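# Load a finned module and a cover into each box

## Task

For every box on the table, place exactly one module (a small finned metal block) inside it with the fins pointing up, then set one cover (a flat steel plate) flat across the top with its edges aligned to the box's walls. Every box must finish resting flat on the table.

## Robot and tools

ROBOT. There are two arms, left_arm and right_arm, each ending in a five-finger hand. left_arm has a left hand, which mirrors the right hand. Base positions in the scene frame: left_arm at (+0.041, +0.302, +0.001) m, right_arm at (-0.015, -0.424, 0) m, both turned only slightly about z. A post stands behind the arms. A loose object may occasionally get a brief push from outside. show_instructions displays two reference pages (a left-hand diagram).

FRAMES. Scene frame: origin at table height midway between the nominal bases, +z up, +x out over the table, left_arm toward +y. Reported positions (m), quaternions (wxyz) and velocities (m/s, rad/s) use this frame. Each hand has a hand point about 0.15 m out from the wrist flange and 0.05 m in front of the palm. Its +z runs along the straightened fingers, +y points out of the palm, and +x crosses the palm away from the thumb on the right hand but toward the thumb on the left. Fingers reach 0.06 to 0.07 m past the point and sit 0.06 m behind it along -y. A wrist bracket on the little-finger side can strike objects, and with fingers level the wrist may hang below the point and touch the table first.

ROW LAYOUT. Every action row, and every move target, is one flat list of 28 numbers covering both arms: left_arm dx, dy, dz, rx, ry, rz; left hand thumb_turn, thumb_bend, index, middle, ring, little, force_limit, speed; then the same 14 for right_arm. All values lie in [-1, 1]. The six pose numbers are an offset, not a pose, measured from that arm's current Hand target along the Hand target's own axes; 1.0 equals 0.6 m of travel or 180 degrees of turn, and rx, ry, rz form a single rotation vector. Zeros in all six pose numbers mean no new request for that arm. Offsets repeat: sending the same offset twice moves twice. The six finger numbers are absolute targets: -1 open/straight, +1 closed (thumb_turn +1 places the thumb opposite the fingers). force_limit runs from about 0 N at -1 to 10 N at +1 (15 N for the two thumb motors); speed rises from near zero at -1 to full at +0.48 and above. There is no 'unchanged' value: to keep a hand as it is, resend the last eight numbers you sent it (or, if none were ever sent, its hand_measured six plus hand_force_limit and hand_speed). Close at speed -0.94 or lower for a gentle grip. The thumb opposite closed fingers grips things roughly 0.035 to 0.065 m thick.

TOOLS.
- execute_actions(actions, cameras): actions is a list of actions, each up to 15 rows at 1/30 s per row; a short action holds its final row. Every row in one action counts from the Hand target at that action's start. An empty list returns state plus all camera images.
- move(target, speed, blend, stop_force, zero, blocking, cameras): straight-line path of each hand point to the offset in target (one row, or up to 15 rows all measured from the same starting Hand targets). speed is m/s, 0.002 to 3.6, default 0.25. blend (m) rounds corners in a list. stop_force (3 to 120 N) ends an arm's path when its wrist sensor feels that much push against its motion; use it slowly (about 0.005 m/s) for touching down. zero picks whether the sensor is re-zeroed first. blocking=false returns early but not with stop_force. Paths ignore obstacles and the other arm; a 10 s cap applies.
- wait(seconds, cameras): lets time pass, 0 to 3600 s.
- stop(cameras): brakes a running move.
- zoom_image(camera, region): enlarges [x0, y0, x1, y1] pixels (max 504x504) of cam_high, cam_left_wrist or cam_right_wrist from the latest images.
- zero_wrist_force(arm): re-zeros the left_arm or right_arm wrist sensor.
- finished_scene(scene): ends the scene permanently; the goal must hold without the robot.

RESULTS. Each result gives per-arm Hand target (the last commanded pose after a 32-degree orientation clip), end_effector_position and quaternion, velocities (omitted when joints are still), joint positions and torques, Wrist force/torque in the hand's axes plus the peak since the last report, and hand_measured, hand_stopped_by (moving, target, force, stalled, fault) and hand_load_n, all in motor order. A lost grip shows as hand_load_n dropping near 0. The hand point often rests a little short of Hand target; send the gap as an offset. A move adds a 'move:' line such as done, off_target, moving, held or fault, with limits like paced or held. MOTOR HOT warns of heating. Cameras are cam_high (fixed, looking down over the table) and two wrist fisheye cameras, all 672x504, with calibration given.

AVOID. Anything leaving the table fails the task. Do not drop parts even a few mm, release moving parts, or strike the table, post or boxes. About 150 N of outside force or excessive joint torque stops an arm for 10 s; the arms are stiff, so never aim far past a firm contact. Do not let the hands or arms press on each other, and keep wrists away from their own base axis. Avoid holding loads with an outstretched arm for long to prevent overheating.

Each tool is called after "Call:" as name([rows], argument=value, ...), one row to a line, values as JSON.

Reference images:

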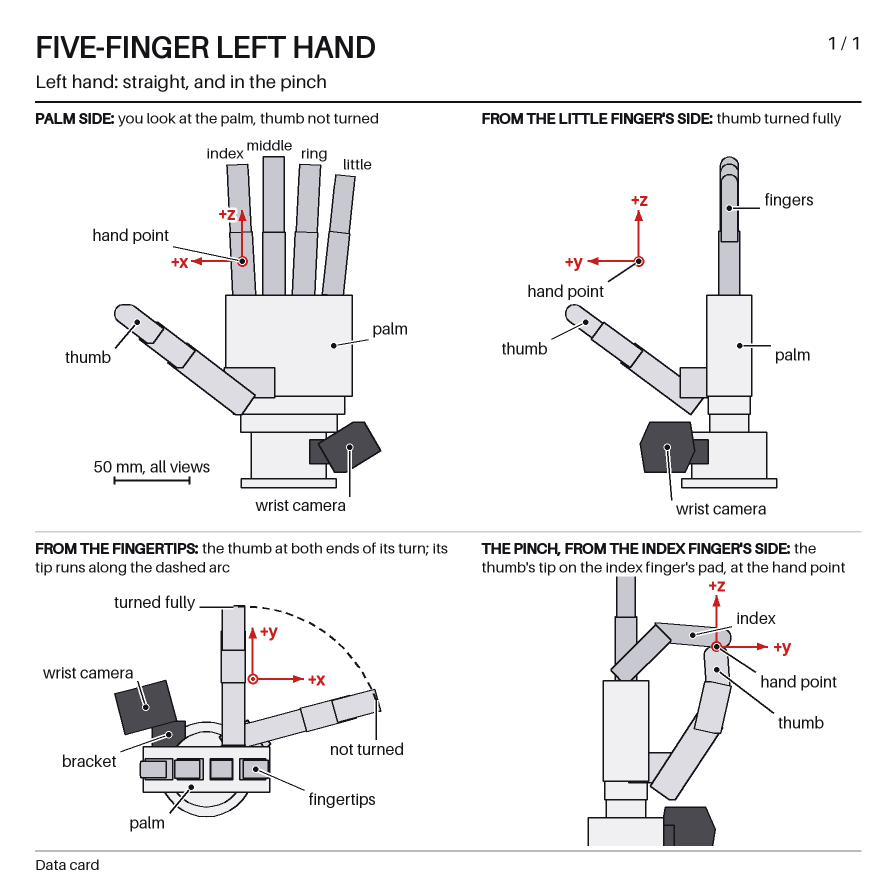

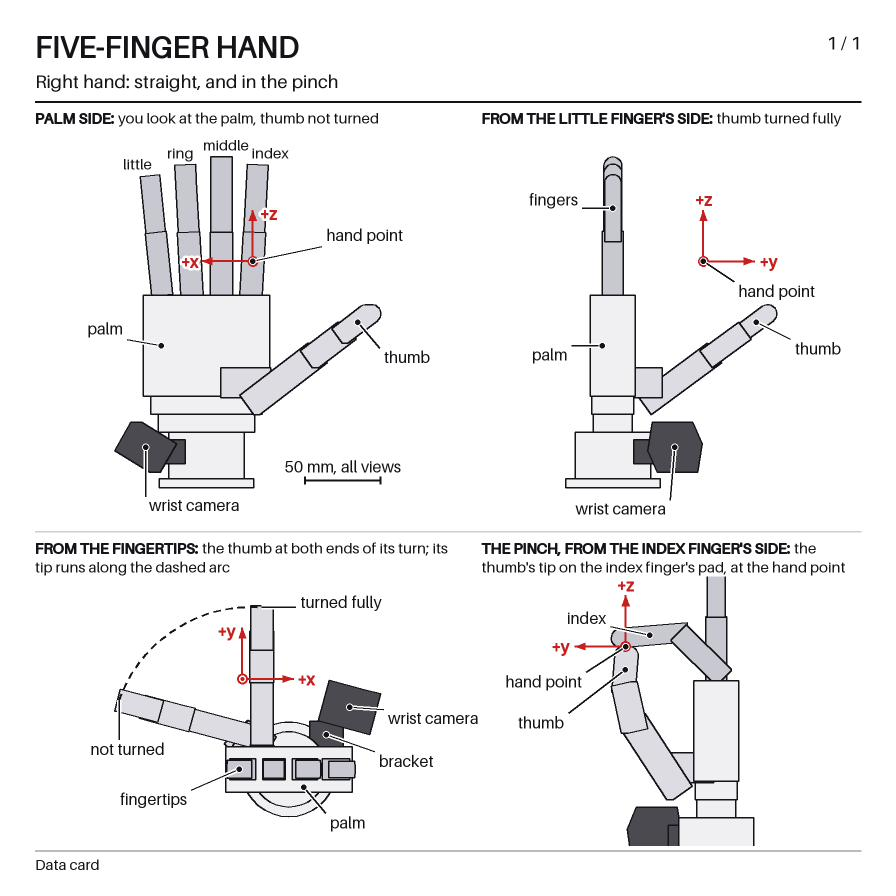

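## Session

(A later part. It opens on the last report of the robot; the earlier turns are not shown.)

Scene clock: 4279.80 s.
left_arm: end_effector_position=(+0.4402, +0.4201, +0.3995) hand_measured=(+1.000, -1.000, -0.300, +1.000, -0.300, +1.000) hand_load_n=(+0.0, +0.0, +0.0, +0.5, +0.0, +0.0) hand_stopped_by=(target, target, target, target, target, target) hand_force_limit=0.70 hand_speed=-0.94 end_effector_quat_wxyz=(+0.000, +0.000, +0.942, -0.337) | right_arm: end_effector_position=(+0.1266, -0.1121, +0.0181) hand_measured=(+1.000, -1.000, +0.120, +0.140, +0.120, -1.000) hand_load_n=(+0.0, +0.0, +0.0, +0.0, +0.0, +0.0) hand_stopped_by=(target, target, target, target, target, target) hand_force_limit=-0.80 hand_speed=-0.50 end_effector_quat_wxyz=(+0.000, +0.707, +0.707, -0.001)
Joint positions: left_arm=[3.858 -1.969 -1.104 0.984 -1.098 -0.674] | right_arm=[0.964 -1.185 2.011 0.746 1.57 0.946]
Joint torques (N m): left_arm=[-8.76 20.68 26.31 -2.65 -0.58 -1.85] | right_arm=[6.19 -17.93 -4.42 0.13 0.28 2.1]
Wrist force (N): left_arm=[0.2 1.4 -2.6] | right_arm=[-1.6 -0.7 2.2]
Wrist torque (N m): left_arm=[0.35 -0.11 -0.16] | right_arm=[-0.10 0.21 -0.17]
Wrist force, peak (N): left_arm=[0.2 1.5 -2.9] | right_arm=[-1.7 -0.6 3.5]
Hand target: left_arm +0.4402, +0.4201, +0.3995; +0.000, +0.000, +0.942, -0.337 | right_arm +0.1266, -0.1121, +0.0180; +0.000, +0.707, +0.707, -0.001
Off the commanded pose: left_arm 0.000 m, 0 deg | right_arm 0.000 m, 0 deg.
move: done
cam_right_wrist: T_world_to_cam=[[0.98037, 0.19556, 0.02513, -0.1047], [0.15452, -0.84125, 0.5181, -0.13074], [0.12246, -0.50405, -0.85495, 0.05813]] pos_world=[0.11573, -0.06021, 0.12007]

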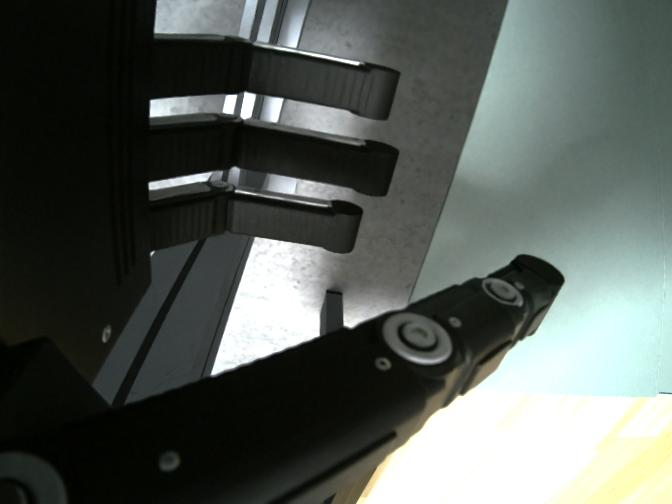

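Call:
move(target=[0,0,0,0,0,0,1,-1,-0.3,1,-0.3,1,0.7,-0.94,0,0.0873,0,0,0,0,1,-1,0.12,0.14,0.12,-1,-0.8,-0.5], speed=0.015, stop_force=4, cameras=["cam_right_wrist"])

Scene clock: 4316.30 s.
left_arm: end_effector_position=(+0.4402, +0.4201, +0.3995) hand_measured=(+1.000, -1.000, -0.300, +1.000, -0.300, +1.000) hand_load_n=(+0.0, +0.0, +0.0, +0.0, +0.0, +0.0) hand_stopped_by=(target, target, target, target, target, target) hand_force_limit=0.70 hand_speed=-0.94 end_effector_quat_wxyz=(+0.000, +0.000, +0.942, -0.337) | right_arm: end_effector_position=(+0.1790, -0.1121, +0.0179) hand_measured=(+1.000, -1.000, +0.120, +0.140, +0.120, -1.000) hand_load_n=(+0.0, +0.0, +0.0, +1.0, -0.5, +0.0) hand_stopped_by=(target, target, target, target, target, target) hand_force_limit=-0.80 hand_speed=-0.50 end_effector_quat_wxyz=(+0.000, +0.707, +0.707, -0.001)
Joint positions: left_arm=[3.858 -1.969 -1.104 0.984 -1.098 -0.674] | right_arm=[0.842 -1.155 1.963 0.764 1.57 0.825]
Joint torques (N m): left_arm=[-8.6 20.74 26.34 -2.4 -0.57 -1.65] | right_arm=[-9.02 -20.08 -18.98 4.42 0.47 -2.27]
Wrist force (N): left_arm=[0.2 1.3 -2.5] | right_arm=[-1.3 -1.8 2.8]
Wrist torque (N m): left_arm=[0.34 -0.10 -0.16] | right_arm=[-0.17 0.16 -0.06]
Wrist force, peak (N): left_arm=[0.3 1.7 -2.8] | right_arm=[-1.2 -1.9 3.1]
Hand target: left_arm +0.4402, +0.4201, +0.3995; +0.000, +0.000, +0.942, -0.337 | right_arm +0.1790, -0.1121, +0.0179; +0.000, +0.707, +0.707, -0.001
Off the commanded pose: left_arm 0.000 m, 0 deg | right_arm 0.000 m, 0 deg.
move: done
cam_right_wrist: T_world_to_cam=[[0.98037, 0.19556, 0.02513, -0.15607], [0.15452, -0.84125, 0.5181, -0.13873], [0.12246, -0.50405, -0.85495, 0.05155]] pos_world=[0.16813, -0.06021, 0.11987]

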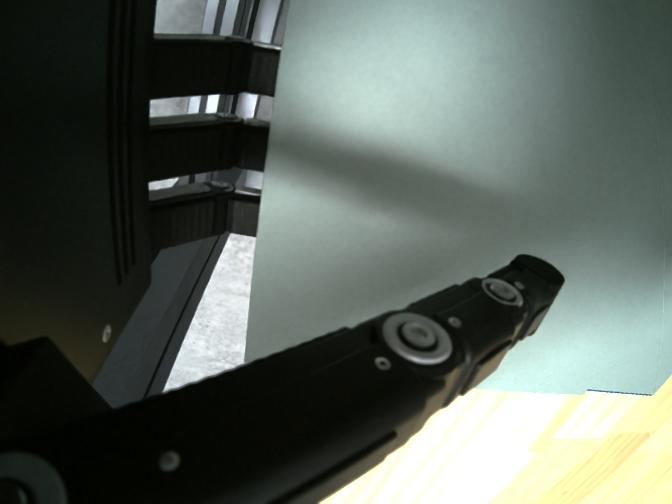

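Call:
execute_actions([
  [[0,0,0,0,0,0,1,-1,-0.3,1,-0.3,1,0.7,-0.94,0,0,0,0,0,0,1,0.0,0.12,0.14,0.12,-1,-0.8,-0.5]],
  [[0,0,0,0,0,0,1,-1,-0.3,1,-0.3,1,0.7,-0.94,0,0,0,0,0,0,1,0.0,0.12,0.14,0.12,-1,-0.8,-0.5]],
  [[0,0,0,0,0,0,1,-1,-0.3,1,-0.3,1,0.7,-0.94,0,0,0,0,0,0,1,0.3,0.12,0.14,0.12,-1,-0.8,-0.85]],
], cameras=["cam_right_wrist"])

Scene clock: 4353.13 s.
left_arm: end_effector_position=(+0.4402, +0.4201, +0.3995) hand_measured=(+1.000, -1.000, -0.300, +1.000, -0.300, +1.000) hand_load_n=(+0.0, +0.0, +0.0, +0.0, +0.0, +0.0) hand_stopped_by=(target, target, target, target, target, target) hand_force_limit=0.70 hand_speed=-0.94 end_effector_quat_wxyz=(+0.000, +0.000, +0.942, -0.337) | right_arm: end_effector_position=(+0.1790, -0.1121, +0.0179) hand_measured=(+1.000, +0.300, +0.120, +0.140, +0.120, -1.000) hand_load_n=(+0.0, +0.0, +0.0, +0.5, +0.0, +0.0) hand_stopped_by=(target, target, target, target, target, target) hand_force_limit=-0.80 hand_speed=-0.85 end_effector_quat_wxyz=(+0.000, +0.707, +0.707, -0.001)
Joint positions: left_arm=[3.858 -1.969 -1.104 0.984 -1.098 -0.674] | right_arm=[0.842 -1.155 1.963 0.764 1.57 0.825]
Joint torques (N m): left_arm=[-8.82 21.27 25.85 -2.47 -0.4 -1.75] | right_arm=[-8.21 -20.8 -20 4.28 -0.88 -2.3]
Wrist force (N): left_arm=[0.4 1.7 -2.6] | right_arm=[-1.3 -1.7 3.0]
Wrist torque (N m): left_arm=[0.39 -0.13 -0.16] | right_arm=[-0.18 0.16 -0.06]
Wrist force, peak (N): left_arm=[0.4 1.6 -3.0] | right_arm=[-1.6 -2.1 3.2]
Hand target: left_arm +0.4402, +0.4201, +0.3995; +0.000, +0.000, +0.942, -0.337 | right_arm +0.1790, -0.1121, +0.0179; +0.000, +0.707, +0.707, -0.001
Off the commanded pose: left_arm 0.000 m, 0 deg | right_arm 0.000 m, 0 deg.
Step readings (end_effector_position of left_arm | right_arm):
0: (+0.4402, +0.4201, +0.3995) | (+0.1790, -0.1121, +0.0179)
1: (+0.4402, +0.4201, +0.3995) | (+0.1790, -0.1121, +0.0179)
2: (+0.4402, +0.4201, +0.3995) | (+0.1790, -0.1121, +0.0179)
4: (+0.4402, +0.4201, +0.3995) | (+0.1790, -0.1121, +0.0179)
8: (+0.4402, +0.4201, +0.3995) | (+0.1790, -0.1121, +0.0179)
15: (+0.4402, +0.4201, +0.3995) | (+0.1790, -0.1121, +0.0179)
16: (+0.4402, +0.4201, +0.3995) | (+0.1790, -0.1121, +0.0179)
17: (+0.4402, +0.4201, +0.3995) | (+0.1790, -0.1121, +0.0179)
19: (+0.4402, +0.4201, +0.3995) | (+0.1790, -0.1121, +0.0179)
23: (+0.4402, +0.4201, +0.3995) | (+0.1790, -0.1121, +0.0179)
30: (+0.4402, +0.4201, +0.3995) | (+0.1790, -0.1121, +0.0179)
31: (+0.4402, +0.4201, +0.3995) | (+0.1790, -0.1121, +0.0179)
32: (+0.4402, +0.4201, +0.3995) | (+0.1790, -0.1121, +0.0179)
34: (+0.4402, +0.4201, +0.3995) | (+0.1790, -0.1121, +0.0179)
38: (+0.4402, +0.4201, +0.3995) | (+0.1790, -0.1121, +0.0179)
45: (+0.4402, +0.4201, +0.3995) | (+0.1790, -0.1121, +0.0179)
cam_right_wrist: T_world_to_cam=[[0.98037, 0.19556, 0.02513, -0.15607], [0.15452, -0.84125, 0.5181, -0.13873], [0.12246, -0.50405, -0.85495, 0.05155]] pos_world=[0.16813, -0.06021, 0.11987]

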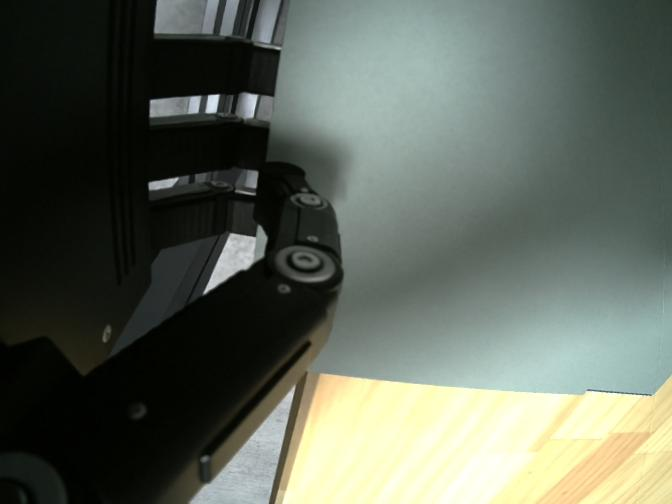

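Call:
execute_actions([
  [[0,0,0,0,0,0,1,-1,-0.3,1,-0.3,1,0.7,-0.94,0,0,0,0,0,0,1,0.3,0.26,0.26,0.12,-1,-0.6,-0.94]],
  [[0,0,0,0,0,0,1,-1,-0.3,1,-0.3,1,0.7,-0.94,0,0,0,0,0,0,1,0.3,0.26,0.26,0.12,-1,-0.6,-0.94]],
], cameras=["cam_right_wrist"])

Scene clock: 4369.37 s.
left_arm: end_effector_position=(+0.4402, +0.4201, +0.3995) hand_measured=(+1.000, -1.000, -0.300, +1.000, -0.300, +1.000) hand_load_n=(+0.0, +0.0, +0.0, +0.0, +0.0, +0.0) hand_stopped_by=(target, target, target, target, target, target) hand_force_limit=0.70 hand_speed=-0.94 end_effector_quat_wxyz=(+0.000, +0.000, +0.942, -0.337) | right_arm: end_effector_position=(+0.1790, -0.1121, +0.0179) hand_measured=(+1.000, +0.300, +0.170, +0.162, +0.120, -1.000) hand_load_n=(+0.0, +0.0, +2.5, +0.5, +0.0, +0.0) hand_stopped_by=(target, target, force, force, target, target) hand_force_limit=-0.60 hand_speed=-0.94 end_effector_quat_wxyz=(+0.000, +0.707, +0.707, -0.001)
Joint positions: left_arm=[3.858 -1.969 -1.104 0.984 -1.098 -0.674] | right_arm=[0.842 -1.155 1.963 0.764 1.57 0.825]
Joint torques (N m): left_arm=[-8.85 20.6 26.29 -2.42 -0.33 -1.75] | right_arm=[-8.1 -20.74 -18.23 4.26 -0.94 -2.36]
Wrist force (N): left_arm=[0.4 1.6 -2.6] | right_arm=[-1.6 -1.4 3.8]
Wrist torque (N m): left_arm=[0.38 -0.14 -0.16] | right_arm=[-0.17 0.21 -0.05]
Wrist force, peak (N): left_arm=[0.3 1.6 -2.9] | right_arm=[-1.8 -1.2 4.0]
Hand target: left_arm +0.4402, +0.4201, +0.3995; +0.000, +0.000, +0.942, -0.337 | right_arm +0.1790, -0.1121, +0.0179; +0.000, +0.707, +0.707, -0.001
Off the commanded pose: left_arm 0.000 m, 0 deg | right_arm 0.000 m, 0 deg.
Step readings (end_effector_position of left_arm | right_arm):
0: (+0.4402, +0.4201, +0.3995) | (+0.1790, -0.1121, +0.0179)
1: (+0.4402, +0.4201, +0.3995) | (+0.1790, -0.1121, +0.0179)
2: (+0.4402, +0.4201, +0.3995) | (+0.1790, -0.1121, +0.0179)
4: (+0.4402, +0.4201, +0.3995) | (+0.1790, -0.1121, +0.0179)
8: (+0.4402, +0.4201, +0.3995) | (+0.1790, -0.1121, +0.0179)
15: (+0.4402, +0.4201, +0.3995) | (+0.1790, -0.1121, +0.0179)
16: (+0.4402, +0.4201, +0.3995) | (+0.1790, -0.1121, +0.0179)
17: (+0.4402, +0.4201, +0.3995) | (+0.1790, -0.1121, +0.0179)
19: (+0.4402, +0.4201, +0.3995) | (+0.1790, -0.1121, +0.0179)
23: (+0.4402, +0.4201, +0.3995) | (+0.1790, -0.1121, +0.0179)
30: (+0.4402, +0.4201, +0.3995) | (+0.1790, -0.1121, +0.0179)
cam_right_wrist: T_world_to_cam=[[0.98037, 0.19556, 0.02513, -0.15607], [0.15452, -0.84125, 0.5181, -0.13873], [0.12246, -0.50405, -0.85495, 0.05155]] pos_world=[0.16813, -0.06021, 0.11987]

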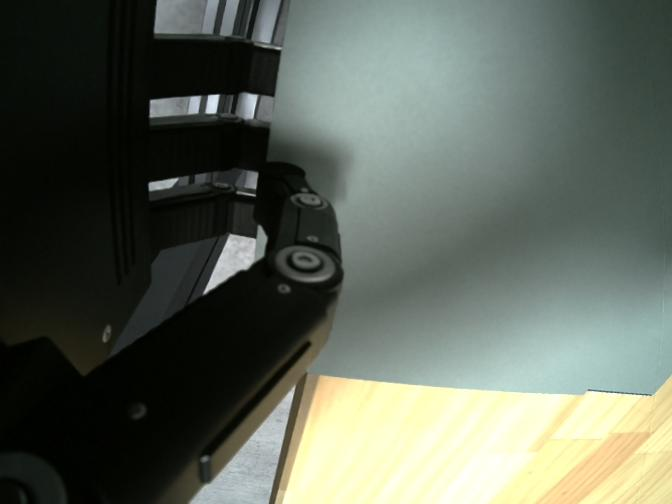

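Call:
execute_actions([
  [[0,0,0,0,0,0,1,-1,-0.3,1,-0.3,1,0.7,-0.94,0,0,0,0,0,0,1,0.3,0.3,0.3,0.12,-1,0.0,-0.94]],
  [[0,0,0,0,0,0,1,-1,-0.3,1,-0.3,1,0.7,-0.94,0,0,0,0,0,0,1,0.3,0.3,0.3,0.12,-1,0.0,-0.94]],
], cameras=["cam_right_wrist"])

Scene clock: 4379.13 s.
left_arm: end_effector_position=(+0.4402, +0.4201, +0.3995) hand_measured=(+1.000, -1.000, -0.300, +1.000, -0.300, +1.000) hand_load_n=(+0.0, +0.0, +0.0, +0.0, +0.0, +0.0) hand_stopped_by=(target, target, target, target, target, target) hand_force_limit=0.70 hand_speed=-0.94 end_effector_quat_wxyz=(+0.000, +0.000, +0.942, -0.337) | right_arm: end_effector_position=(+0.1790, -0.1121, +0.0179) hand_measured=(+1.000, +0.300, +0.196, +0.188, +0.120, -1.000) hand_load_n=(+0.0, +0.5, +5.0, +6.0, +0.0, +0.0) hand_stopped_by=(target, target, force, force, target, target) hand_force_limit=0.00 hand_speed=-0.94 end_effector_quat_wxyz=(+0.000, +0.707, +0.707, -0.001)
Joint positions: left_arm=[3.858 -1.969 -1.104 0.984 -1.098 -0.674] | right_arm=[0.842 -1.155 1.963 0.764 1.57 0.825]
Joint torques (N m): left_arm=[-8.73 21.03 26.02 -2.46 -0.23 -1.79] | right_arm=[-7.57 -22.12 -17.86 4.28 -1.04 -2.12]
Wrist force (N): left_arm=[0.5 1.5 -2.4] | right_arm=[-1.4 -1.4 4.5]
Wrist torque (N m): left_arm=[0.35 -0.14 -0.15] | right_arm=[-0.11 0.16 -0.07]
Wrist force, peak (N): left_arm=[0.2 1.6 -3.1] | right_arm=[-1.2 -1.6 4.7]
Hand target: left_arm +0.4402, +0.4201, +0.3995; +0.000, +0.000, +0.942, -0.337 | right_arm +0.1790, -0.1121, +0.0179; +0.000, +0.707, +0.707, -0.001
Off the commanded pose: left_arm 0.000 m, 0 deg | right_arm 0.000 m, 0 deg.
Step readings (end_effector_position of left_arm | right_arm):
0: (+0.4402, +0.4201, +0.3995) | (+0.1790, -0.1121, +0.0179)
1: (+0.4402, +0.4201, +0.3995) | (+0.1790, -0.1121, +0.0179)
2: (+0.4402, +0.4201, +0.3995) | (+0.1790, -0.1121, +0.0179)
4: (+0.4402, +0.4201, +0.3995) | (+0.1790, -0.1121, +0.0179)
8: (+0.4402, +0.4201, +0.3995) | (+0.1790, -0.1121, +0.0179)
15: (+0.4402, +0.4201, +0.3995) | (+0.1790, -0.1121, +0.0179)
16: (+0.4402, +0.4201, +0.3995) | (+0.1790, -0.1121, +0.0179)
17: (+0.4402, +0.4201, +0.3995) | (+0.1790, -0.1121, +0.0179)
19: (+0.4402, +0.4201, +0.3995) | (+0.1790, -0.1121, +0.0179)
23: (+0.4402, +0.4201, +0.3995) | (+0.1790, -0.1121, +0.0179)
30: (+0.4402, +0.4201, +0.3995) | (+0.1790, -0.1121, +0.0179)
cam_right_wrist: T_world_to_cam=[[0.98037, 0.19556, 0.02513, -0.15607], [0.15452, -0.84125, 0.5181, -0.13873], [0.12246, -0.50405, -0.85495, 0.05155]] pos_world=[0.16813, -0.06021, 0.11987]

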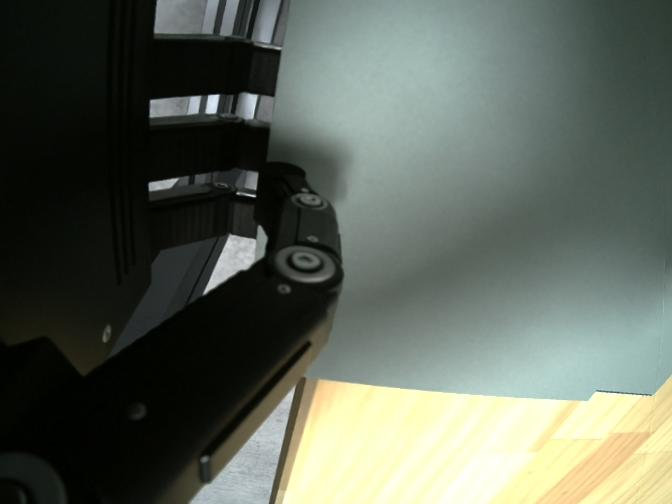

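Call:
execute_actions([
  [[0,0,0,0,0,0,1,-1,-0.3,1,-0.3,1,0.7,-0.94,0,0,0,0,0,0,1,0.3,0.3,0.3,0.3,-1,-0.8,-0.94]],
  [[0,0,0,0,0,0,1,-1,-0.3,1,-0.3,1,0.7,-0.94,0,0,0,0,0,0,1,0.3,0.3,0.3,0.3,-1,-0.8,-0.94]],
])

Call:
move(target=[0,0,0,0,0,0,1,-1,-0.3,1,-0.3,1,0.7,-0.94,0,0,-0.05,0,0,0,1,0.3,0.3,0.3,0.3,-1,-0.8,-0.94], speed=0.02, cameras=["cam_high","cam_right_wrist"])

Scene clock: 4389.67 s.
left_arm: end_effector_position=(+0.4402, +0.4201, +0.3995) hand_measured=(+1.000, -1.000, -0.300, +1.000, -0.300, +1.000) hand_load_n=(+0.0, +0.0, +0.0, +0.0, +0.0, +0.0) hand_stopped_by=(target, target, target, target, target, target) hand_force_limit=0.70 hand_speed=-0.94 end_effector_quat_wxyz=(+0.000, +0.000, +0.942, -0.337) | right_arm: end_effector_position=(+0.1790, -0.1121, +0.0179) hand_measured=(+1.000, +0.300, +0.196, +0.188, +0.164, -1.000) hand_load_n=(+0.0, +0.0, +6.0, +5.0, +1.0, +0.0) hand_stopped_by=(target, target, force, force, force, target) hand_force_limit=-0.80 hand_speed=-0.94 end_effector_quat_wxyz=(+0.000, +0.707, +0.707, -0.001)
Joint positions: left_arm=[3.858 -1.969 -1.104 0.984 -1.098 -0.674] | right_arm=[0.842 -1.155 1.963 0.764 1.57 0.825]
Joint torques (N m): left_arm=[-8.59 21.09 25.47 -2.41 -0.16 -1.66] | right_arm=[-8.29 -20.45 -17.54 4.3 -0.91 -2.09]
Wrist force (N): left_arm=[0.3 1.6 -2.7] | right_arm=[-1.3 -1.0 5.0]
Wrist torque (N m): left_arm=[0.39 -0.12 -0.17] | right_arm=[-0.07 0.13 -0.05]
Wrist force, peak (N): left_arm=[0.3 1.6 -2.9] | right_arm=[-1.3 -1.3 5.1]
Hand target: left_arm +0.4402, +0.4201, +0.3995; +0.000, +0.000, +0.942, -0.337 | right_arm +0.1790, -0.1121, +0.0179; +0.000, +0.707, +0.707, -0.001
Off the commanded pose: left_arm 0.000 m, 0 deg | right_arm 0.000 m, 0 deg.
Step readings (end_effector_position of left_arm | right_arm):
0: (+0.4402, +0.4201, +0.3995) | (+0.1790, -0.1121, +0.0179)
1: (+0.4402, +0.4201, +0.3995) | (+0.1790, -0.1121, +0.0179)
2: (+0.4402, +0.4201, +0.3995) | (+0.1790, -0.1121, +0.0179)
4: (+0.4402, +0.4201, +0.3995) | (+0.1790, -0.1121, +0.0179)
8: (+0.4402, +0.4201, +0.3995) | (+0.1790, -0.1121, +0.0179)
15: (+0.4402, +0.4201, +0.3995) | (+0.1790, -0.1121, +0.0179)
16: (+0.4402, +0.4201, +0.3995) | (+0.1790, -0.1121, +0.0179)
17: (+0.4402, +0.4201, +0.3995) | (+0.1790, -0.1121, +0.0179)
19: (+0.4402, +0.4201, +0.3995) | (+0.1790, -0.1121, +0.0179)
23: (+0.4402, +0.4201, +0.3995) | (+0.1790, -0.1121, +0.0179)
30: (+0.4402, +0.4201, +0.3995) | (+0.1790, -0.1121, +0.0179)

Scene clock: 4391.53 s.
left_arm: end_effector_position=(+0.4402, +0.4201, +0.3995) hand_measured=(+1.000, -1.000, -0.300, +1.000, -0.300, +1.000) hand_load_n=(+0.0, +0.0, +0.0, +0.0, +0.0, +0.0) hand_stopped_by=(target, target, target, target, target, target) hand_force_limit=0.70 hand_speed=-0.94 end_effector_quat_wxyz=(+0.000, +0.000, +0.942, -0.337) | right_arm: end_effector_position=(+0.1791, -0.1121, +0.0479) hand_measured=(+1.000, +0.300, +0.196, +0.188, +0.164, -1.000) hand_load_n=(+0.0, +0.5, +6.0, +5.0, +1.0, +0.0) hand_stopped_by=(target, target, force, force, force, target) hand_force_limit=-0.80 hand_speed=-0.94 end_effector_quat_wxyz=(+0.000, +0.707, +0.707, -0.001)
Joint positions: left_arm=[3.858 -1.969 -1.104 0.984 -1.098 -0.674] | right_arm=[0.842 -1.208 1.94 0.841 1.57 0.825]
Joint torques (N m): left_arm=[-8.66 21.18 25.69 -2.35 -0.16 -1.79] | right_arm=[-8.79 -31.9 -20.56 4.42 -0.11 -2.33]
Wrist force (N): left_arm=[0.2 1.4 -2.8] | right_arm=[-1.6 -1.1 4.9]
Wrist torque (N m): left_arm=[0.36 -0.11 -0.17] | right_arm=[-0.08 0.16 -0.06]
Wrist force, peak (N): left_arm=[0.2 1.8 -2.8] | right_arm=[-1.5 -1.3 5.1]
Hand target: left_arm +0.4402, +0.4201, +0.3995; +0.000, +0.000, +0.942, -0.337 | right_arm +0.1791, -0.1121, +0.0479; +0.000, +0.707, +0.707, -0.001
Off the commanded pose: left_arm 0.000 m, 0 deg | right_arm 0.000 m, 0 deg.
move: done
cam_right_wrist: T_world_to_cam=[[0.98037, 0.19556, 0.02513, -0.15682], [0.15452, -0.84125, 0.5181, -0.15427], [0.12246, -0.50405, -0.85495, 0.07719]] pos_world=[0.16813, -0.06021, 0.14987]

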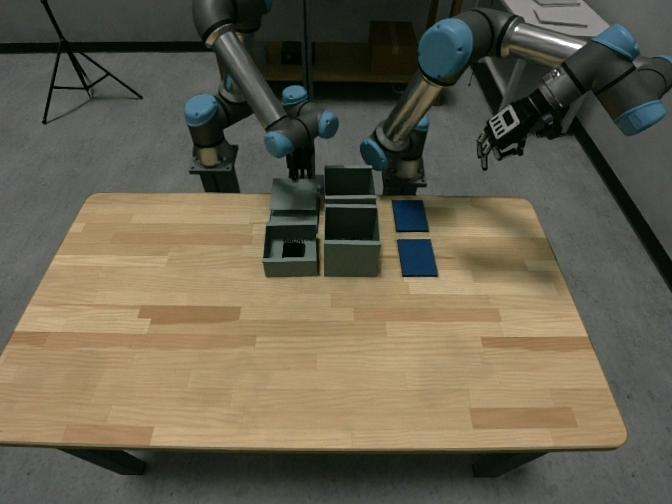

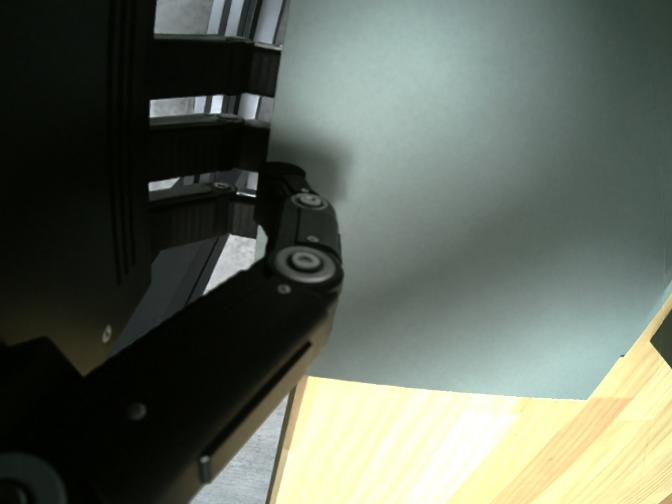

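Call:
zoom_image(camera="cam_high", region=[230, 110, 430, 290])

Scaled by 2.520 from the camera's image (finer frame: 960x720).

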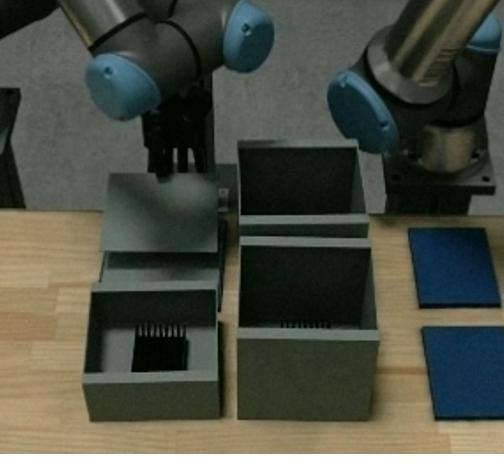

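Call:
move([
  [0,0,0,0,0,0,1,-1,-0.3,1,-0.3,1,0.7,-0.94,0,0,-0.2702,0,0,0,1,0.3,0.3,0.3,0.3,-1,-0.8,-0.94],
  [0,0,0,0,0,0,1,-1,-0.3,1,-0.3,1,0.7,-0.94,0.2993,0.0348,-0.2702,0,0,0,1,0.3,0.3,0.3,0.3,-1,-0.8,-0.94],
], speed=[0.08,0.08], blend=[0.03,0], cameras=["all"])

Scene clock: 4452.57 s.
left_arm: end_effector_position=(+0.4402, +0.4201, +0.3995) hand_measured=(+1.000, -1.000, -0.300, +1.000, -0.300, +1.000) hand_load_n=(+0.5, +0.0, +0.0, +0.0, +0.0, +0.0) hand_stopped_by=(target, target, target, target, target, target) hand_force_limit=0.70 hand_speed=-0.94 end_effector_quat_wxyz=(+0.000, +0.000, +0.942, -0.337) | right_arm: end_effector_position=(+0.1958, +0.0325, +0.2097) hand_measured=(+1.000, +0.300, +0.196, +0.188, +0.164, -1.000) hand_load_n=(+0.0, +0.5, +5.5, +5.0, +1.0, +0.0) hand_stopped_by=(target, target, force, force, force, target) hand_force_limit=-0.80 hand_speed=-0.94 end_effector_quat_wxyz=(-0.001, +0.707, +0.707, -0.001)
Joint positions: left_arm=[3.858 -1.969 -1.104 0.984 -1.098 -0.674] | right_arm=[1.022 -1.063 1.253 1.381 1.569 1.003]
Joint torques (N m): left_arm=[-8.75 21.36 25.56 -2.4 -0.05 -1.7] | right_arm=[-8.77 -42.34 -11.61 0.43 0.7 -2.16]
Wrist force (N): left_arm=[0.1 1.5 -2.8] | right_arm=[-1.4 -1.0 4.8]
Wrist torque (N m): left_arm=[0.38 -0.10 -0.18] | right_arm=[-0.05 0.16 -0.04]
Wrist force, peak (N): left_arm=[0.2 1.6 -2.9] | right_arm=[-1.6 -1.2 5.6]
Hand target: left_arm +0.4402, +0.4201, +0.3995; +0.000, +0.000, +0.942, -0.337 | right_arm +0.1958, +0.0324, +0.2097; -0.001, +0.707, +0.707, -0.001 (not the last commanded pose)
Off the commanded pose: left_arm 0.000 m, 0 deg | right_arm 0.035 m, 0 deg.
move: held (right_arm; a check stopped the path); path passed 1 of 2 targets; limits=held
pose unreachable (right arm): on one or more control steps of this call, first in action 0 (counted from 0), this arm could not follow its commanded pose, so it was not sent that pose on those steps. It may still have moved: this result reports where it is.
cause: moving toward the commanded pose would bring a part of the arm too close to another arm (a part of this arm just beyond joint 6 (wrist 3) and a part of the left arm just beyond its joint 2 (shoulder lift), at the place that arm is still heading or pushing toward).
cam_left_wrist: T_world_to_cam=[[-0.25002, -0.74707, 0.61593, 0.1841], [-0.82528, 0.49711, 0.26795, 0.05078], [-0.50636, -0.44132, -0.74083, 0.8177]] pos_world=[0.50199, 0.47316, 0.47878]
cam_right_wrist: T_world_to_cam=[[0.98028, 0.19598, 0.02524, -0.20567], [0.15493, -0.84157, 0.51745, -0.11904], [0.12266, -0.50334, -0.85534, 0.28641]] pos_world=[0.18493, 0.08429, 0.31177]

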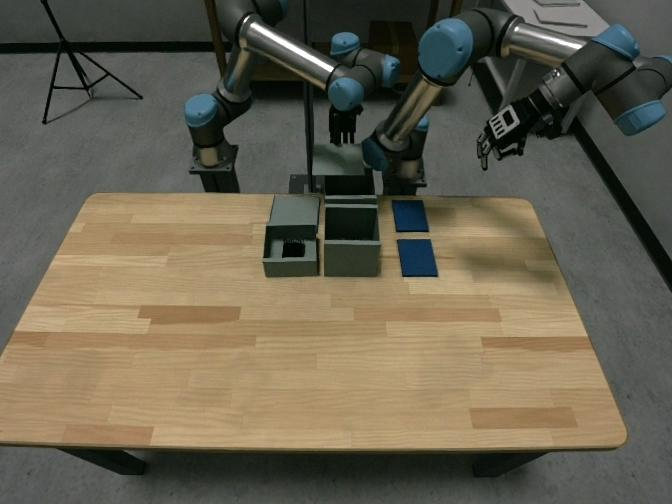

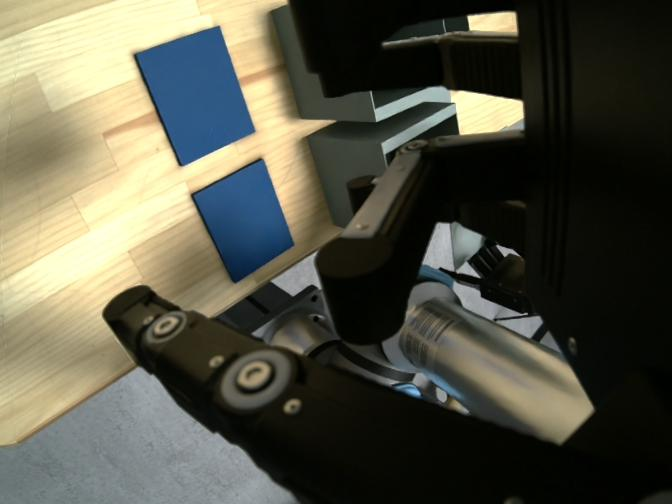

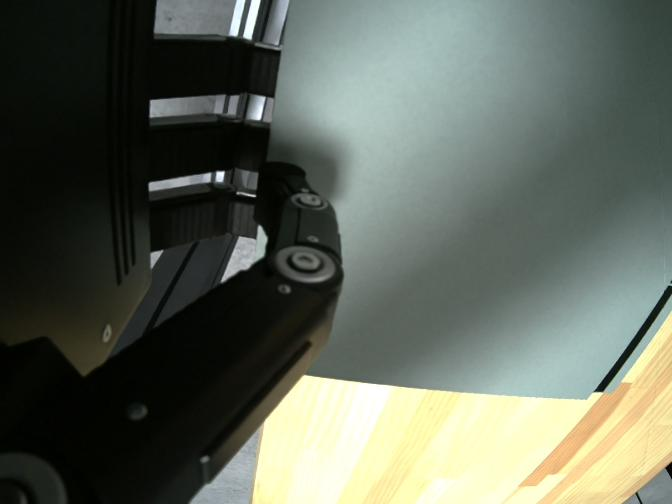

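Call:
move([
  [0.1455,0.2030,-0.1668,0,-0.0882,-0.1076,1,-1,-0.3,1,-0.3,1,0.7,-0.94,0,0,0,0,0,0,1,0.3,0.3,0.3,0.3,-1,-0.8,-0.94],
  [0.3885,0.3396,-0.2790,0,-0.1764,-0.2153,1,-1,-0.3,1,-0.3,1,0.7,-0.94,0,0,0,0,0,0,1,0.3,0.3,0.3,0.3,-1,-0.8,-0.94],
  [0.6833,0.3840,-0.3155,0,-0.2646,-0.3229,1,-1,-0.3,1,-0.3,1,0.7,-0.94,0,0,0,0,0,0,1,0.3,0.3,0.3,0.3,-1,-0.8,-0.94],
], speed=[0.25,0.25,0.25], blend=[0.03,0.03,0], cameras=["cam_high"])

Scene clock: 4517.23 s.
left_arm: end_effector_position=(+0.0305, +0.7185, +0.3998) hand_measured=(+1.000, -1.000, -0.300, +1.000, -0.300, +1.000) hand_load_n=(+0.0, +0.0, +0.0, +0.0, +0.0, +0.0) hand_stopped_by=(target, target, target, target, target, target) hand_force_limit=0.70 hand_speed=-0.94 end_effector_quat_wxyz=(+0.205, -0.574, +0.747, -0.267) | right_arm: end_effector_position=(+0.1958, +0.0324, +0.2097) hand_measured=(+1.000, +0.300, +0.196, +0.188, +0.164, -1.000) hand_load_n=(+0.0, +0.0, +6.0, +5.0, +1.0, +0.0) hand_stopped_by=(target, target, force, force, force, target) hand_force_limit=-0.80 hand_speed=-0.94 end_effector_quat_wxyz=(-0.001, +0.707, +0.707, -0.001)
Joint positions: left_arm=[5.166 -1.97 -1.101 0.984 -1.096 -0.678] | right_arm=[1.022 -1.063 1.254 1.381 1.569 1.003]
Joint torques (N m): left_arm=[11.71 20.19 27.34 -4.08 3.86 -2.13] | right_arm=[-8.38 -42.2 -10.87 0.52 1.19 -2.13]
Wrist force (N): left_arm=[0.3 1.5 -2.5] | right_arm=[-1.3 -1.1 4.7]
Wrist torque (N m): left_arm=[0.36 -0.11 -0.06] | right_arm=[-0.06 0.15 -0.04]
Wrist force, peak (N): left_arm=[0.4 2.4 -3.4] | right_arm=[-1.6 -1.0 5.2]
Hand target: left_arm +0.0304, +0.7186, +0.3998; +0.205, -0.574, +0.747, -0.267 | right_arm +0.1958, +0.0324, +0.2097; -0.001, +0.707, +0.707, -0.001
Off the commanded pose: left_arm 0.000 m, 0 deg | right_arm 0.000 m, 0 deg.
move: done

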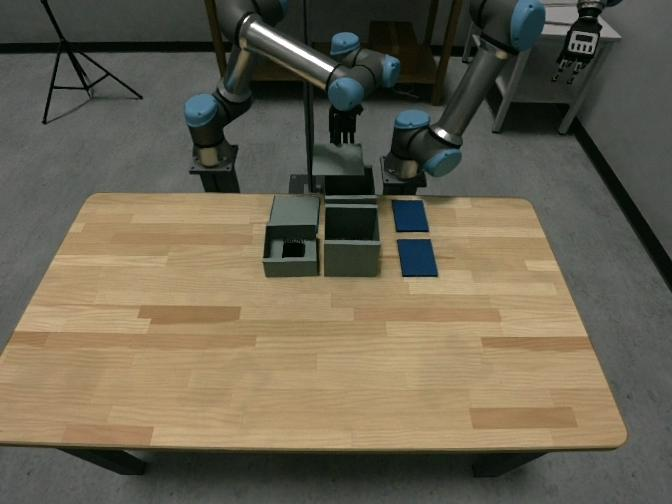

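Call:
move(target=[0,0,0,0,0,0,1,-1,-0.3,1,-0.3,1,0.7,-0.94,0.0577,0.007,0,0,0,0,1,0.3,0.3,0.3,0.3,-1,-0.8,-0.94], speed=0.05, cameras=["cam_high","cam_right_wrist"])

Call:
zoom_image(camera="cam_high", region=[270, 110, 430, 250])

Scene clock: 4583.77 s.
left_arm: end_effector_position=(+0.0304, +0.7186, +0.3998) hand_measured=(+1.000, -1.000, -0.300, +1.000, -0.300, +1.000) hand_load_n=(+0.5, +0.0, +0.0, +0.0, +0.0, +0.0) hand_stopped_by=(target, target, target, target, target, target) hand_force_limit=0.70 hand_speed=-0.94 end_effector_quat_wxyz=(+0.205, -0.574, +0.747, -0.267) | right_arm: end_effector_position=(+0.2000, +0.0670, +0.2097) hand_measured=(+1.000, +0.300, +0.196, +0.188, +0.164, -1.000) hand_load_n=(+0.0, +0.5, +6.0, +5.0, +1.0, +0.0) hand_stopped_by=(target, target, force, force, force, target) hand_force_limit=-0.80 hand_speed=-0.94 end_effector_quat_wxyz=(-0.001, +0.707, +0.707, -0.001)
Joint positions: left_arm=[5.166 -1.97 -1.101 0.984 -1.096 -0.678] | right_arm=[1.05 -0.974 1.114 1.432 1.569 1.032]
Joint torques (N m): left_arm=[12.04 20.27 27.16 -3.99 3.81 -2.2] | right_arm=[6.99 -33.93 -26.47 4.55 1.65 2.18]
Wrist force (N): left_arm=[0.5 1.3 -2.7] | right_arm=[-1.7 -1.0 5.0]
Wrist torque (N m): left_arm=[0.35 -0.15 -0.05] | right_arm=[-0.08 0.20 -0.18]
Wrist force, peak (N): left_arm=[0.1 1.7 -2.8] | right_arm=[-1.7 -1.1 5.2]
Hand target: left_arm +0.0304, +0.7186, +0.3998; +0.205, -0.574, +0.747, -0.267 | right_arm +0.2000, +0.0670, +0.2097; -0.001, +0.707, +0.707, -0.001
Off the commanded pose: left_arm 0.000 m, 0 deg | right_arm 0.000 m, 0 deg.
move: done
cam_right_wrist: T_world_to_cam=[[0.98028, 0.19598, 0.02524, -0.21648], [0.15493, -0.84157, 0.51745, -0.09055], [0.12266, -0.50334, -0.85534, 0.30332]] pos_world=[0.18903, 0.11889, 0.31177]

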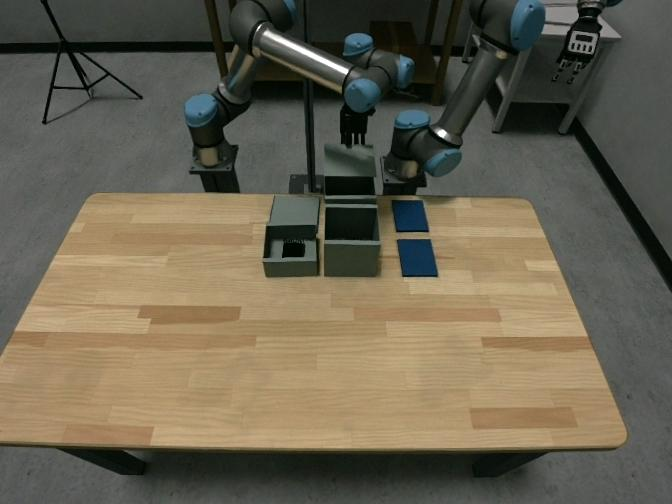

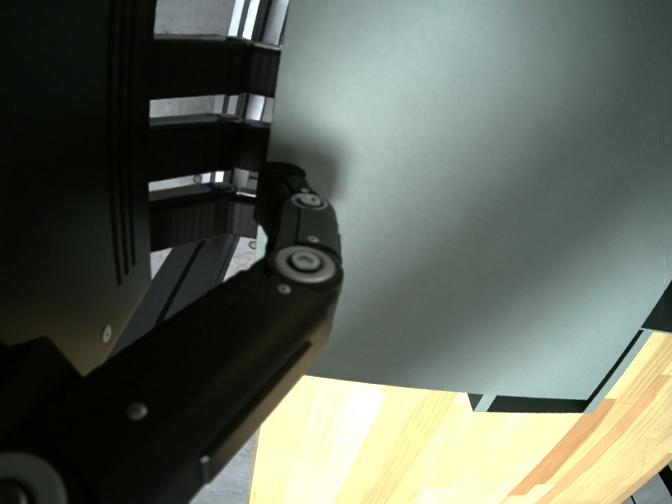

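Scaled by 3.150 from the camera's image (finer frame: 960x720).

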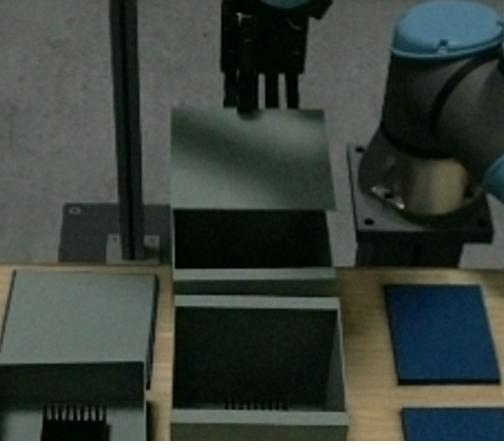

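Call:
zoom_image(camera="cam_high", region=[310, 135, 390, 215])

Scaled by 6.300 from the camera's image (finer frame: 960x720).

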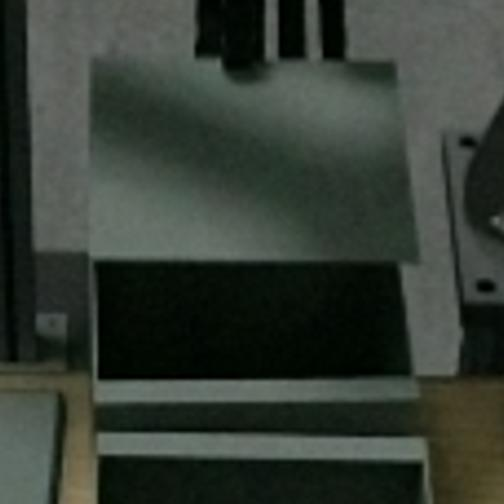

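Call:
move(target=[0,0,0,0,0,0,1,-1,-0.3,1,-0.3,1,0.7,-0.94,0.0053,-0.0033,0.065,0,0,-0.0056,1,0.3,0.3,0.3,0.3,-1,-0.8,-0.94], speed=0.05, cameras=["cam_high","cam_right_wrist"])

Call:
zoom_image(camera="cam_high", region=[310, 145, 390, 225])

Scene clock: 4641.80 s.
left_arm: end_effector_position=(+0.0304, +0.7186, +0.3998) hand_measured=(+1.000, -1.000, -0.300, +1.000, -0.300, +1.000) hand_load_n=(+0.0, +0.0, +0.0, +0.0, +0.5, +0.0) hand_stopped_by=(target, target, target, target, target, target) hand_force_limit=0.70 hand_speed=-0.94 end_effector_quat_wxyz=(+0.205, -0.574, +0.747, -0.267) | right_arm: end_effector_position=(+0.1980, +0.0702, +0.1708) hand_measured=(+1.000, +0.300, +0.196, +0.188, +0.164, -1.000) hand_load_n=(+0.0, +0.5, +5.5, +5.0, +1.0, +0.0) hand_stopped_by=(target, target, force, force, force, target) hand_force_limit=-0.80 hand_speed=-0.94 end_effector_quat_wxyz=(-0.001, +0.701, +0.714, -0.001)
Joint positions: left_arm=[5.166 -1.97 -1.101 0.984 -1.096 -0.678] | right_arm=[1.056 -0.953 1.179 1.345 1.569 1.021]
Joint torques (N m): left_arm=[11.21 19.67 26.58 -3.89 3.76 -2.15] | right_arm=[7.7 -34.41 -12.33 0.36 1.29 -2.38]
Wrist force (N): left_arm=[0.1 1.4 -2.7] | right_arm=[-1.8 -1.2 4.8]
Wrist torque (N m): left_arm=[0.36 -0.09 -0.06] | right_arm=[-0.09 0.22 -0.07]
Wrist force, peak (N): left_arm=[0.3 1.5 -3.0] | right_arm=[-1.6 -1.1 5.2]
Hand target: left_arm +0.0304, +0.7186, +0.3998; +0.205, -0.574, +0.747, -0.267 | right_arm +0.1980, +0.0702, +0.1707; -0.001, +0.701, +0.714, -0.001
Off the commanded pose: left_arm 0.000 m, 0 deg | right_arm 0.000 m, 0 deg.
move: done
cam_right_wrist: T_world_to_cam=[[0.97668, 0.2132, 0.0253, -0.21463], [0.16968, -0.83871, 0.51748, -0.0706], [0.13155, -0.50112, -0.85532, 0.26996]] pos_world=[0.1861, 0.12182, 0.27287]

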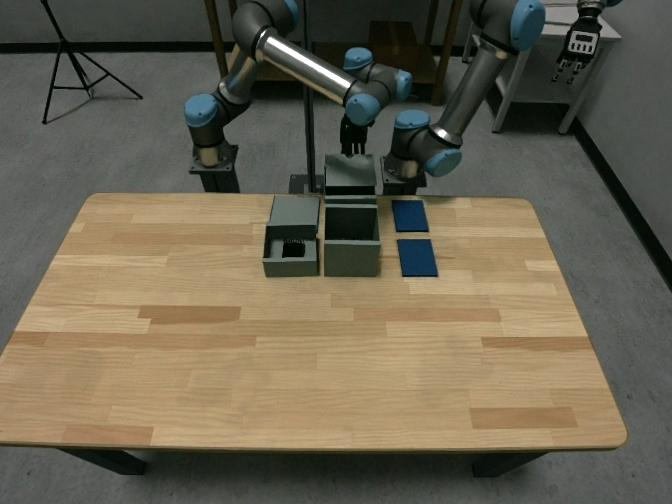

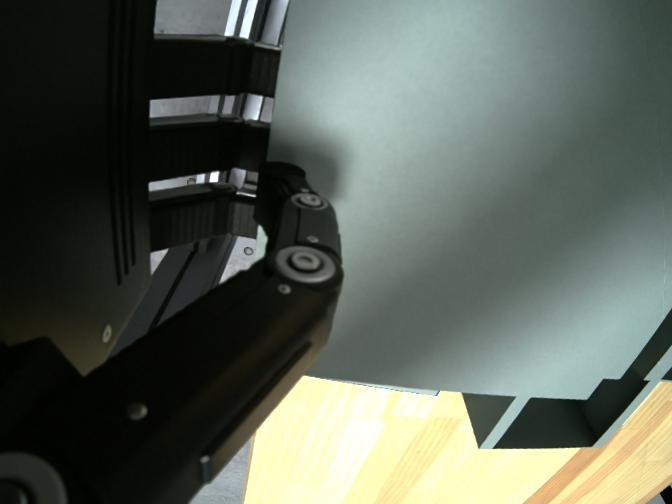

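Scaled by 6.300 from the camera's image (finer frame: 960x720).

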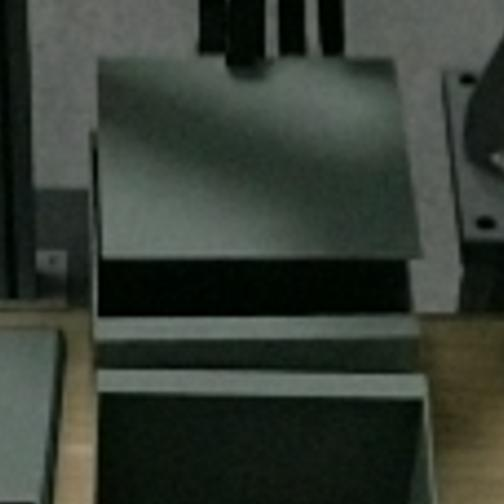

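Call:
move(target=[0,0,0,0,0,0,1,-1,-0.3,1,-0.3,1,0.7,-0.94,-0.0057,-0.0051,0.0178,0,0,-0.0022,1,0.3,0.3,0.3,0.3,-1,-0.8,-0.94], speed=0.03)

Call:
move(target=[0,0,0,0,0,0,1,-1,-0.3,1,-0.3,1,0.7,-0.94,0,0,0.02,0,0,0,1,0.3,0.3,0.3,0.3,-1,-0.8,-0.94], speed=0.006, stop_force=3, cameras=["cam_high","cam_right_wrist"])

Call:
zoom_image(camera="cam_high", region=[310, 145, 390, 225])

Scene clock: 4684.67 s.
left_arm: end_effector_position=(+0.0304, +0.7186, +0.3998) hand_measured=(+1.000, -1.000, -0.300, +1.000, -0.300, +1.000) hand_load_n=(+0.0, +0.0, +0.0, +0.0, +0.0, +0.0) hand_stopped_by=(target, target, target, target, target, target) hand_force_limit=0.70 hand_speed=-0.94 end_effector_quat_wxyz=(+0.205, -0.574, +0.747, -0.267) | right_arm: end_effector_position=(+0.1950, +0.0668, +0.1601) hand_measured=(+1.000, +0.300, +0.196, +0.188, +0.164, -1.000) hand_load_n=(+0.0, +0.5, +5.5, +5.0, +1.0, +0.0) hand_stopped_by=(target, target, force, force, force, target) hand_force_limit=-0.80 hand_speed=-0.94 end_effector_quat_wxyz=(-0.001, +0.698, +0.716, -0.001)
Joint positions: left_arm=[5.166 -1.97 -1.101 0.984 -1.096 -0.678] | right_arm=[1.058 -0.958 1.216 1.314 1.569 1.015]
Joint torques (N m): left_arm=[10.59 20.43 27.1 -3.93 3.7 -2.2] | right_arm=[7.15 -46.31 -11.92 0.4 -0.2 -2.28]
Wrist force (N): left_arm=[0.3 1.3 -2.5] | right_arm=[-1.8 -1.2 4.5]
Wrist torque (N m): left_arm=[0.33 -0.11 -0.06] | right_arm=[-0.07 0.24 -0.09]
Wrist force, peak (N): left_arm=[0.3 1.6 -2.9] | right_arm=[-1.7 -1.4 5.0]
Hand target: left_arm +0.0304, +0.7186, +0.3998; +0.205, -0.574, +0.747, -0.267 | right_arm +0.1949, +0.0667, +0.1601; -0.001, +0.698, +0.716, -0.001
Off the commanded pose: left_arm 0.000 m, 0 deg | right_arm 0.000 m, 0 deg.
move: done

Scene clock: 4686.67 s.
left_arm: end_effector_position=(+0.0304, +0.7186, +0.3998) hand_measured=(+1.000, -1.000, -0.300, +1.000, -0.300, +1.000) hand_load_n=(+0.0, +0.0, +0.0, +0.0, +0.0, +0.5) hand_stopped_by=(target, target, target, target, target, target) hand_force_limit=0.70 hand_speed=-0.94 end_effector_quat_wxyz=(+0.205, -0.574, +0.747, -0.267) | right_arm: end_effector_position=(+0.1949, +0.0667, +0.1547) hand_measured=(+1.000, +0.300, +0.196, +0.188, +0.164, -1.000) hand_load_n=(+0.0, +0.0, +5.5, +3.0, +0.0, +0.0) hand_stopped_by=(target, target, force, force, force, target) hand_force_limit=-0.80 hand_speed=-0.94 end_effector_quat_wxyz=(-0.001, +0.698, +0.716, -0.001)
Joint positions: left_arm=[5.166 -1.97 -1.101 0.984 -1.096 -0.678] | right_arm=[1.058 -0.954 1.224 1.302 1.569 1.015]
Joint torques (N m): left_arm=[10.65 19.86 27.39 -4 3.57 -2.07] | right_arm=[6.5 -44 -25.04 4.46 -0.51 -1.54]
Wrist force (N): left_arm=[0.2 1.6 -2.5] | right_arm=[-2.1 -1.7 1.8]
Wrist torque (N m): left_arm=[0.38 -0.10 -0.07] | right_arm=[-0.08 0.35 -0.11]
Wrist force, peak (N): left_arm=[0.4 1.4 -2.9] | right_arm=[-1.6 -1.2 4.9]
Hand target: left_arm +0.0304, +0.7186, +0.3998; +0.205, -0.574, +0.747, -0.267 | right_arm +0.1949, +0.0667, +0.1547; -0.001, +0.698, +0.716, -0.001 (not the last commanded pose)
Off the commanded pose: left_arm 0.000 m, 0 deg | right_arm 0.007 m, 0 deg.
move: contact (right_arm)
cam_right_wrist: T_world_to_cam=[[0.97517, 0.22001, 0.02532, -0.21072], [0.17552, -0.83753, 0.51744, -0.06582], [0.13505, -0.50015, -0.85535, 0.25413]] pos_world=[0.18272, 0.11833, 0.25677]

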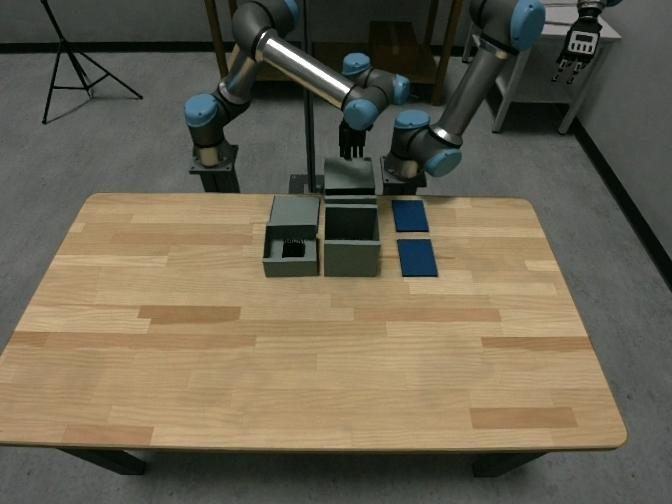

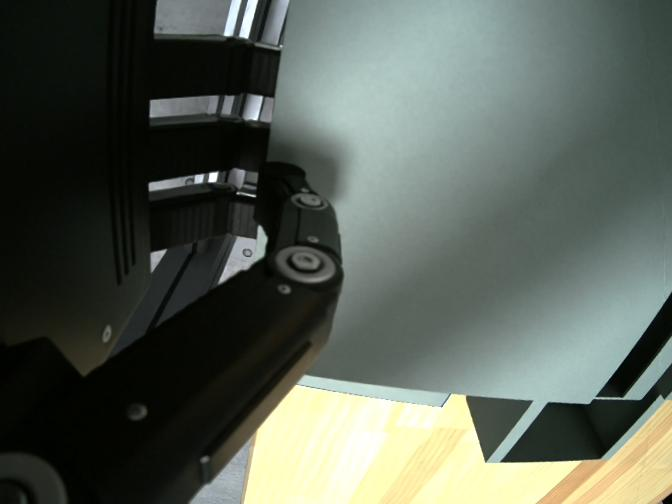

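Scaled by 6.300 from the camera's image (finer frame: 960x720).

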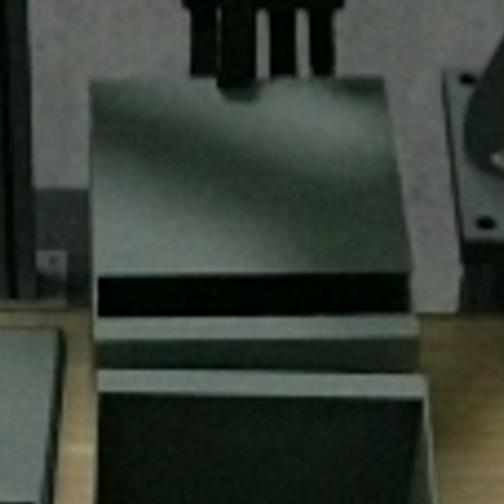

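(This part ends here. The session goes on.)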